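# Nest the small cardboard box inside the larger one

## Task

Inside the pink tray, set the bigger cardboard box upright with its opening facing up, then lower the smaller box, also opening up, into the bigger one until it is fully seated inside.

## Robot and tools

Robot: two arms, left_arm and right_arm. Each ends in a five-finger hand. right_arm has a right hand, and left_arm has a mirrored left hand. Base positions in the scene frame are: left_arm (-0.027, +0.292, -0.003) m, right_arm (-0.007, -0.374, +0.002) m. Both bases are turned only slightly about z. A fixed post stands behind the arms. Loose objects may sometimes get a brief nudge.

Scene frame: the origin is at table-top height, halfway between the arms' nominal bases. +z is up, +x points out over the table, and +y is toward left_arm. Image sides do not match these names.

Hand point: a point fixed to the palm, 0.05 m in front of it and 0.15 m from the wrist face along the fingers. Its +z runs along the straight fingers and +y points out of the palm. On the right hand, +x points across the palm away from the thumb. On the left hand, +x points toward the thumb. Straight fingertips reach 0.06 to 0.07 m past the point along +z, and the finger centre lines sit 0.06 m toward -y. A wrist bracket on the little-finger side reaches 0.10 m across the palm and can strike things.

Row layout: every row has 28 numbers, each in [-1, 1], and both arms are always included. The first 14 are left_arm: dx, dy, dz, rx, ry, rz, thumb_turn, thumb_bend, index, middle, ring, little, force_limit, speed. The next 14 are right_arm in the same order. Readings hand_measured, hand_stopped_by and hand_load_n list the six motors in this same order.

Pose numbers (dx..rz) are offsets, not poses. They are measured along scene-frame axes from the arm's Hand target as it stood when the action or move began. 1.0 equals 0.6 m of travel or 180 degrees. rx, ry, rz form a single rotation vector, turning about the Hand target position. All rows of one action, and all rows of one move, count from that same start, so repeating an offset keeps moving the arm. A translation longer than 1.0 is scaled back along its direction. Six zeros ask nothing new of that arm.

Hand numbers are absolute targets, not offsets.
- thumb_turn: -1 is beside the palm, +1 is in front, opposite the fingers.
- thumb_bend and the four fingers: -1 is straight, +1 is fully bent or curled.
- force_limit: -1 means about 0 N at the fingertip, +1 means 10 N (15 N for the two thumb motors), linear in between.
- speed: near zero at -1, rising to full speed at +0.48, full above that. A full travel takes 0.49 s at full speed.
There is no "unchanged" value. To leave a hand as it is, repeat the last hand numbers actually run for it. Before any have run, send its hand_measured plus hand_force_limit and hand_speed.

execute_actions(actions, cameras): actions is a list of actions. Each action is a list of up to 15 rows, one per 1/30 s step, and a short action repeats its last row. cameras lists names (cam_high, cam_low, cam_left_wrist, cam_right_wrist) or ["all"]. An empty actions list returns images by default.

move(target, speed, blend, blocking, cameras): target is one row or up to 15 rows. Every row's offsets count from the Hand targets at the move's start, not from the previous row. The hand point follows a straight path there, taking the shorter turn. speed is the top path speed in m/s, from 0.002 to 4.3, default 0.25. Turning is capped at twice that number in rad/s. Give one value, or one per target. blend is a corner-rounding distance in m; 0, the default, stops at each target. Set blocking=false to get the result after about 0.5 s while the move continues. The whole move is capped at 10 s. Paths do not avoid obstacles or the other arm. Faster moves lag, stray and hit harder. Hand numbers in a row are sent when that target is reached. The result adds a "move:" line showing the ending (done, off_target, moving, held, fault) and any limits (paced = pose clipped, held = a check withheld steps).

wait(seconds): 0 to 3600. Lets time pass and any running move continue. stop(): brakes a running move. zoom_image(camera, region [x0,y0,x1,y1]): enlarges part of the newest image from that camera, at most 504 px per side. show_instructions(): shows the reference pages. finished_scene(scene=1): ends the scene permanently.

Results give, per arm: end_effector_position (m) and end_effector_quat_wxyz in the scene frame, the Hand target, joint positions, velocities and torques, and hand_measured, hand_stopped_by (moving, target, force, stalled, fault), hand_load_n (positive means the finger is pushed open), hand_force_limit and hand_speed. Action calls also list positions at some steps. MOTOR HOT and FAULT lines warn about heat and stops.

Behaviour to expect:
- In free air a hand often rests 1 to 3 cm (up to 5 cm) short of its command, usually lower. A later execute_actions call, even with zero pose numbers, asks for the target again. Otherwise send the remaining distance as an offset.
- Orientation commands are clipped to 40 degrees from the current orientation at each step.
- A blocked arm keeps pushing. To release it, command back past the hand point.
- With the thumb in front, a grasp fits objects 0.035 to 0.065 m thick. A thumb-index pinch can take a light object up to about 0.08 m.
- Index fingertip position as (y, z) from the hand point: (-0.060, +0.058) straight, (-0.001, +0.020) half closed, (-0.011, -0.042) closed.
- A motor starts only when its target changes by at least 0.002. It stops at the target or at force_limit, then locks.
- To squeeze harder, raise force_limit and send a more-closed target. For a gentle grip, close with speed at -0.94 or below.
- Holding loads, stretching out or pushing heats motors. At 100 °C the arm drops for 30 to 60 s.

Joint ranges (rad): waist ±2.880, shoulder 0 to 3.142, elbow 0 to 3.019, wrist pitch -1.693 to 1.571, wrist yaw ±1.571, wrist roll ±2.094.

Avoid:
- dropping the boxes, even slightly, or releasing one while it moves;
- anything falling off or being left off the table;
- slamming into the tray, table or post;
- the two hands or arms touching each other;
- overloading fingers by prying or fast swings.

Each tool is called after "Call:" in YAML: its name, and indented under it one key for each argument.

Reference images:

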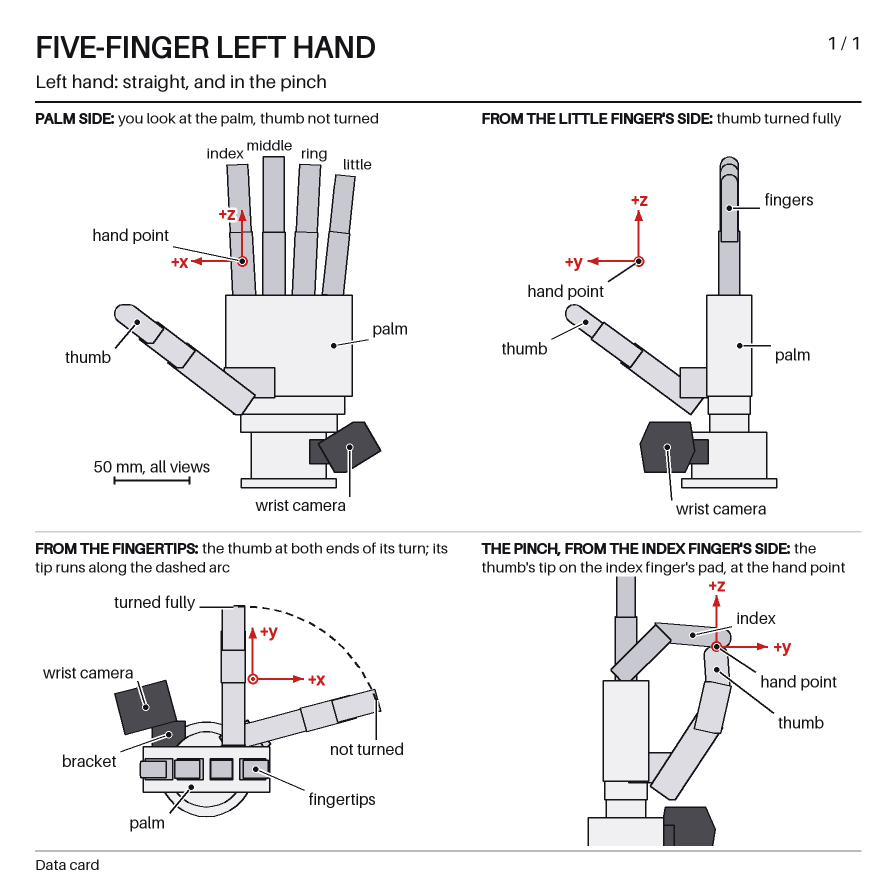

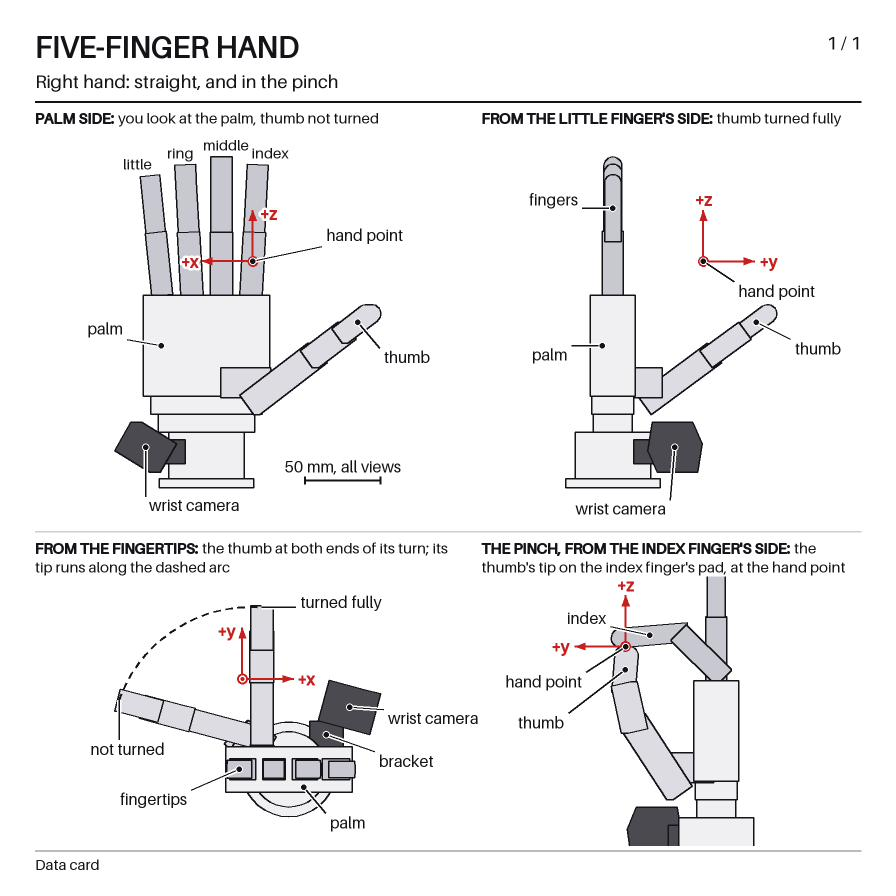

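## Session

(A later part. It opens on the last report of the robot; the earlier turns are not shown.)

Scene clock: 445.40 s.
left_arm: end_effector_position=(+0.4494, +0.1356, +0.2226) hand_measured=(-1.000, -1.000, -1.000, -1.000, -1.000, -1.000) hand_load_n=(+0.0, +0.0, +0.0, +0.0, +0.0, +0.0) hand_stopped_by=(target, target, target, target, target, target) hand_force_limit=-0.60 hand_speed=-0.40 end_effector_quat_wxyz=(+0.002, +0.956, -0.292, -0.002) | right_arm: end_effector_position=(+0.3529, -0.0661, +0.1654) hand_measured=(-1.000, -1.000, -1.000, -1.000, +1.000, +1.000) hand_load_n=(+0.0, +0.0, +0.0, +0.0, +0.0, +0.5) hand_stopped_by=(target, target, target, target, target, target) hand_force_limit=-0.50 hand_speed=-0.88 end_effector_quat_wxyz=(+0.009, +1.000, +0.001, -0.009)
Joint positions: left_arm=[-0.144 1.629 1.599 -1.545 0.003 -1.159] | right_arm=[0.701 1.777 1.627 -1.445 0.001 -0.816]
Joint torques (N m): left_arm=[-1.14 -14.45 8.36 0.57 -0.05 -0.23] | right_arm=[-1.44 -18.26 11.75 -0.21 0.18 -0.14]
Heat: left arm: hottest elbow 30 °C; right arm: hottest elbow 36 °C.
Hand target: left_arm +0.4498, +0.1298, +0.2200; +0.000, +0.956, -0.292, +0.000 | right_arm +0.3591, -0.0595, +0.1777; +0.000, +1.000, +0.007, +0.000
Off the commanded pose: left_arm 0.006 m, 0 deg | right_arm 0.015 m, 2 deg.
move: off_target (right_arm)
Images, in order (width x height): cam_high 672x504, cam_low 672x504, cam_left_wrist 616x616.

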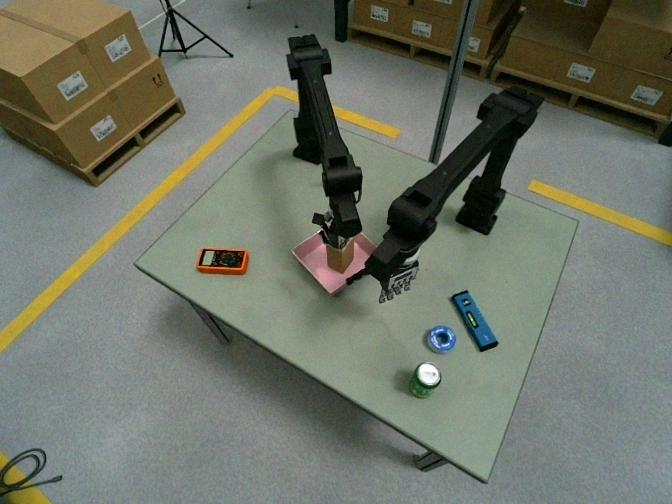

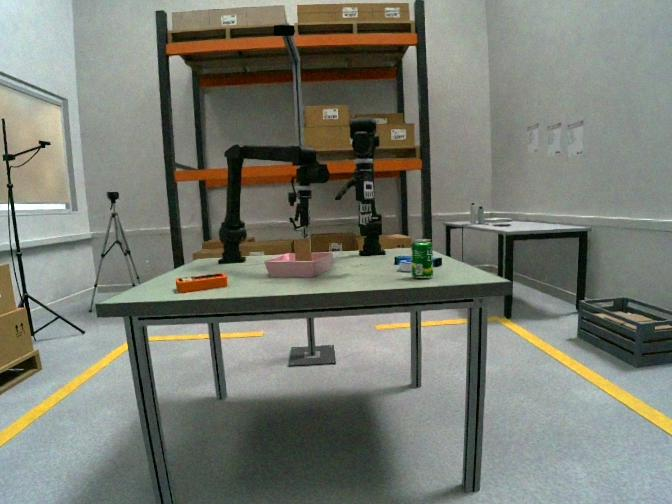

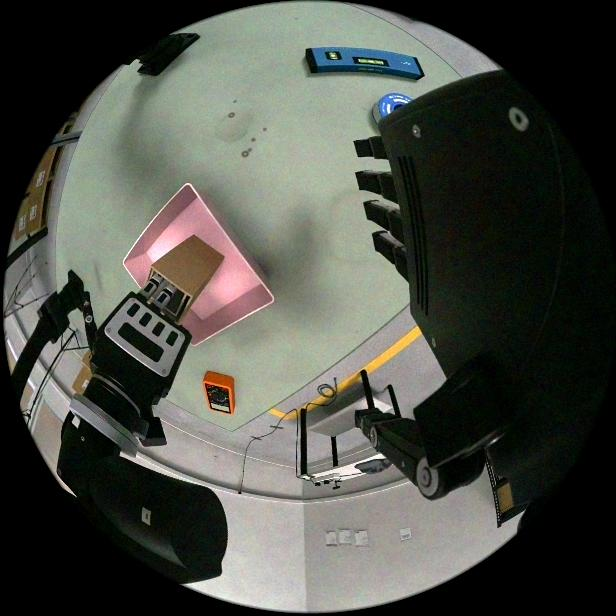

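Call:
move:
  target: [0,0,0,0,0,0,-1,-1.0,-1,-1,-1,-1,-0.6,-0.4,0.003,0.003,0.05,0,0,0.0,-1,-1,-1,-1,1,1,-0.5,-0.88]
  speed: 0.04
  cameras: ["cam_left_wrist"]

Call:
zoom_image:
  camera: "cam_left_wrist"
  region: [90, 220, 210, 340]

Scene clock: 447.90 s.
left_arm: end_effector_position=(+0.4494, +0.1356, +0.2226) hand_measured=(-1.000, -1.000, -1.000, -1.000, -1.000, -1.000) hand_load_n=(+0.0, +0.0, +0.0, +0.0, +0.0, +0.0) hand_stopped_by=(target, target, target, target, target, target) hand_force_limit=-0.60 hand_speed=-0.40 end_effector_quat_wxyz=(+0.002, +0.956, -0.292, -0.002) | right_arm: end_effector_position=(+0.3556, -0.0635, +0.1957) hand_measured=(-1.000, -1.000, -1.000, -1.000, +1.000, +1.000) hand_load_n=(+0.0, +0.0, +0.0, +0.0, +0.0, +0.0) hand_stopped_by=(target, target, target, target, target, target) hand_force_limit=-0.50 hand_speed=-0.88 end_effector_quat_wxyz=(+0.008, +1.000, +0.001, -0.008)
Joint positions: left_arm=[-0.144 1.629 1.599 -1.545 0.003 -1.159] | right_arm=[0.701 1.777 1.707 -1.524 0.001 -0.816]
Joint torques (N m): left_arm=[-1.2 -14.39 8.36 0.57 -0.05 -0.23] | right_arm=[-1.44 -18.26 11.82 -0.2 0.17 -0.15]
Heat: left arm: hottest shoulder 30 °C; right arm: hottest elbow 36 °C.
Hand target: left_arm +0.4498, +0.1298, +0.2200; +0.000, +0.956, -0.292, +0.000 | right_arm +0.3609, -0.0577, +0.2077; +0.000, +1.000, +0.007, +0.000
Off the commanded pose: left_arm 0.006 m, 0 deg | right_arm 0.014 m, 2 deg.
move: off_target (right_arm)

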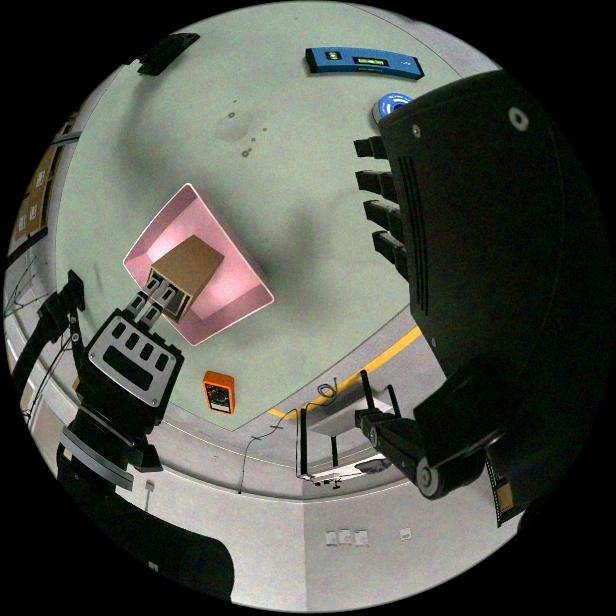

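Scaled by 4.200 from the camera's image (finer frame: 880x880).

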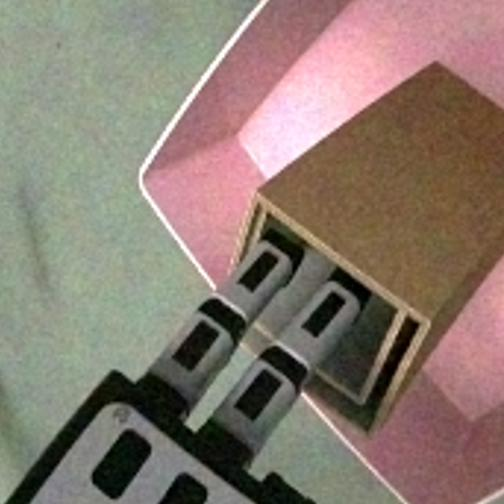

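Call:
move:
  target:
    - [0,0,0,0,0,0,-1,-1.0,-1,-1,-1,-1,-0.6,-0.4,0.003,0.003,0.1,0,0,0.0,-1,-1,-1,-1,1,1,-0.5,-0.88]
    - [0,0,0,0,0,0,-1,-1.0,-1,-1,-1,-1,-0.6,-0.4,-0.05,-0.3,0.12,0,0,0.0,-1,-1,-1,-1,1,1,-0.5,-0.88]
  speed: [0.06,0.2]
  cameras: ["all"]

Call:
zoom_image:
  camera: "cam_left_wrist"
  region: [90, 200, 210, 320]

Call:
zoom_image:
  camera: "cam_high"
  region: [280, 190, 400, 310]

Call:
zoom_image:
  camera: "cam_low"
  region: [250, 200, 350, 300]

Scene clock: 452.90 s.
left_arm: end_effector_position=(+0.4494, +0.1356, +0.2226) hand_measured=(-1.000, -1.000, -1.000, -1.000, -1.000, -1.000) hand_load_n=(+0.0, +0.0, +0.0, +0.0, +0.0, +0.0) hand_stopped_by=(target, target, target, target, target, target) hand_force_limit=-0.60 hand_speed=-0.40 end_effector_quat_wxyz=(+0.002, +0.956, -0.292, -0.002) | right_arm: end_effector_position=(+0.3280, -0.2369, +0.2819) hand_measured=(-1.000, -1.000, -1.000, -1.000, +1.000, +1.000) hand_load_n=(+0.0, +0.0, +0.0, +0.0, +0.5, +0.0) hand_stopped_by=(target, target, target, target, target, target) hand_force_limit=-0.50 hand_speed=-0.88 end_effector_quat_wxyz=(+0.002, +1.000, +0.004, -0.002)
Joint positions: left_arm=[-0.144 1.629 1.599 -1.545 0.003 -1.159] | right_arm=[0.441 1.431 1.517 -1.661 0.002 -1.081]
Joint torques (N m): left_arm=[-1.14 -14.45 8.36 0.58 -0.05 -0.23] | right_arm=[-2.2 -11.75 8.44 0.42 0.14 -0.11]
Heat: left arm: hottest shoulder 30 °C; right arm: hottest elbow 36 °C.
Hand target: left_arm +0.4498, +0.1298, +0.2200; +0.000, +0.956, -0.292, +0.000 | right_arm +0.3309, -0.2378, +0.2797; +0.000, +1.000, +0.007, +0.000
Off the commanded pose: left_arm 0.006 m, 0 deg | right_arm 0.004 m, 0 deg.
move: done

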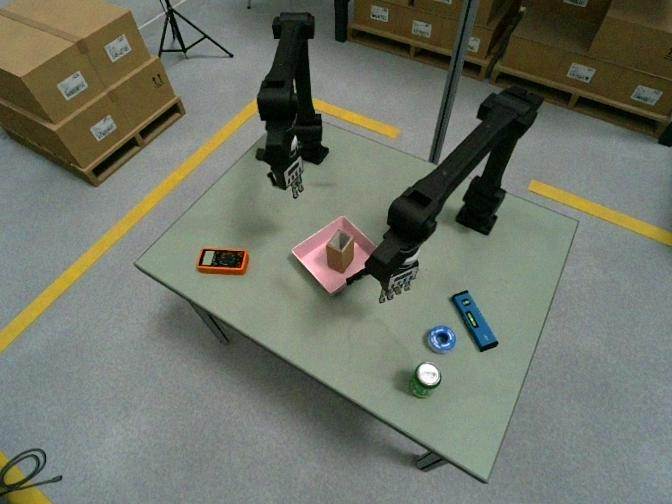

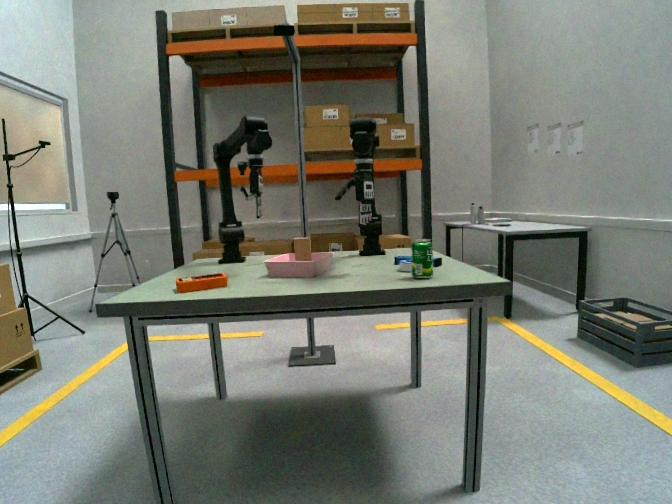

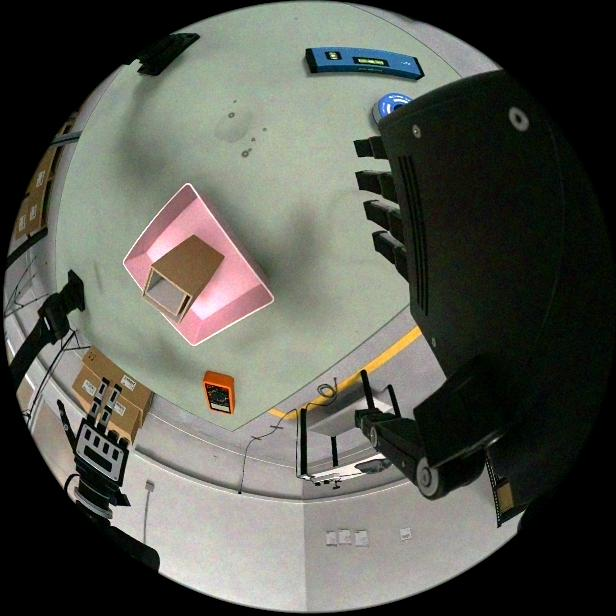

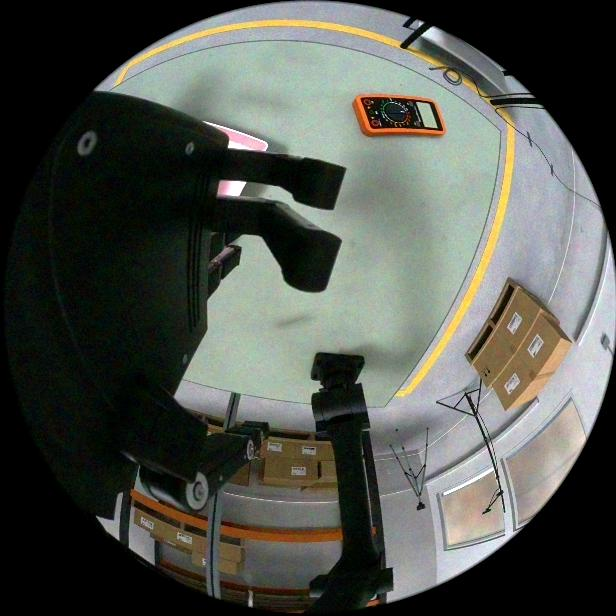

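Scaled by 4.200 from the camera's image (finer frame: 880x880).

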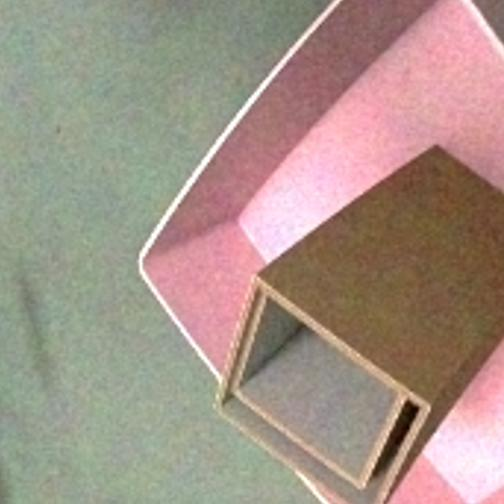

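Scaled by 4.200.

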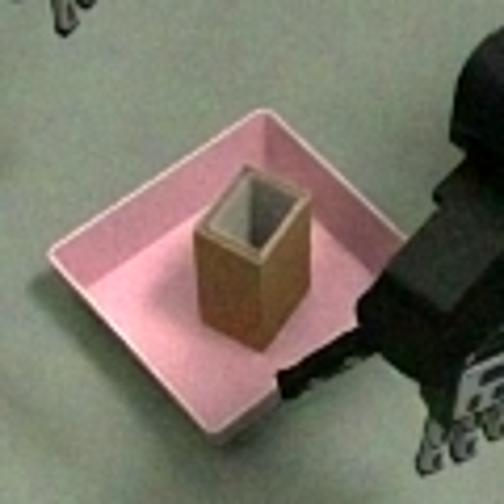

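Scaled by 5.040.

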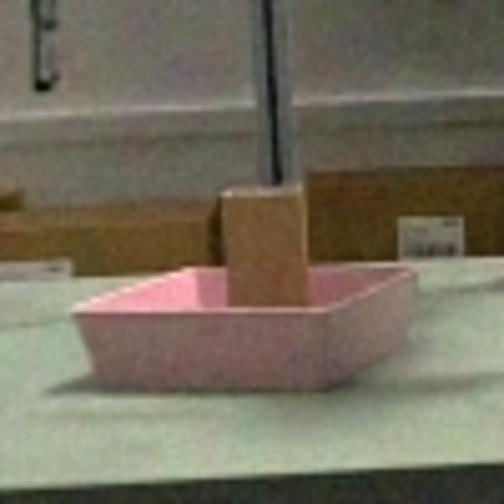

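Call:
finished_scene:

The scene is finished: the task was done.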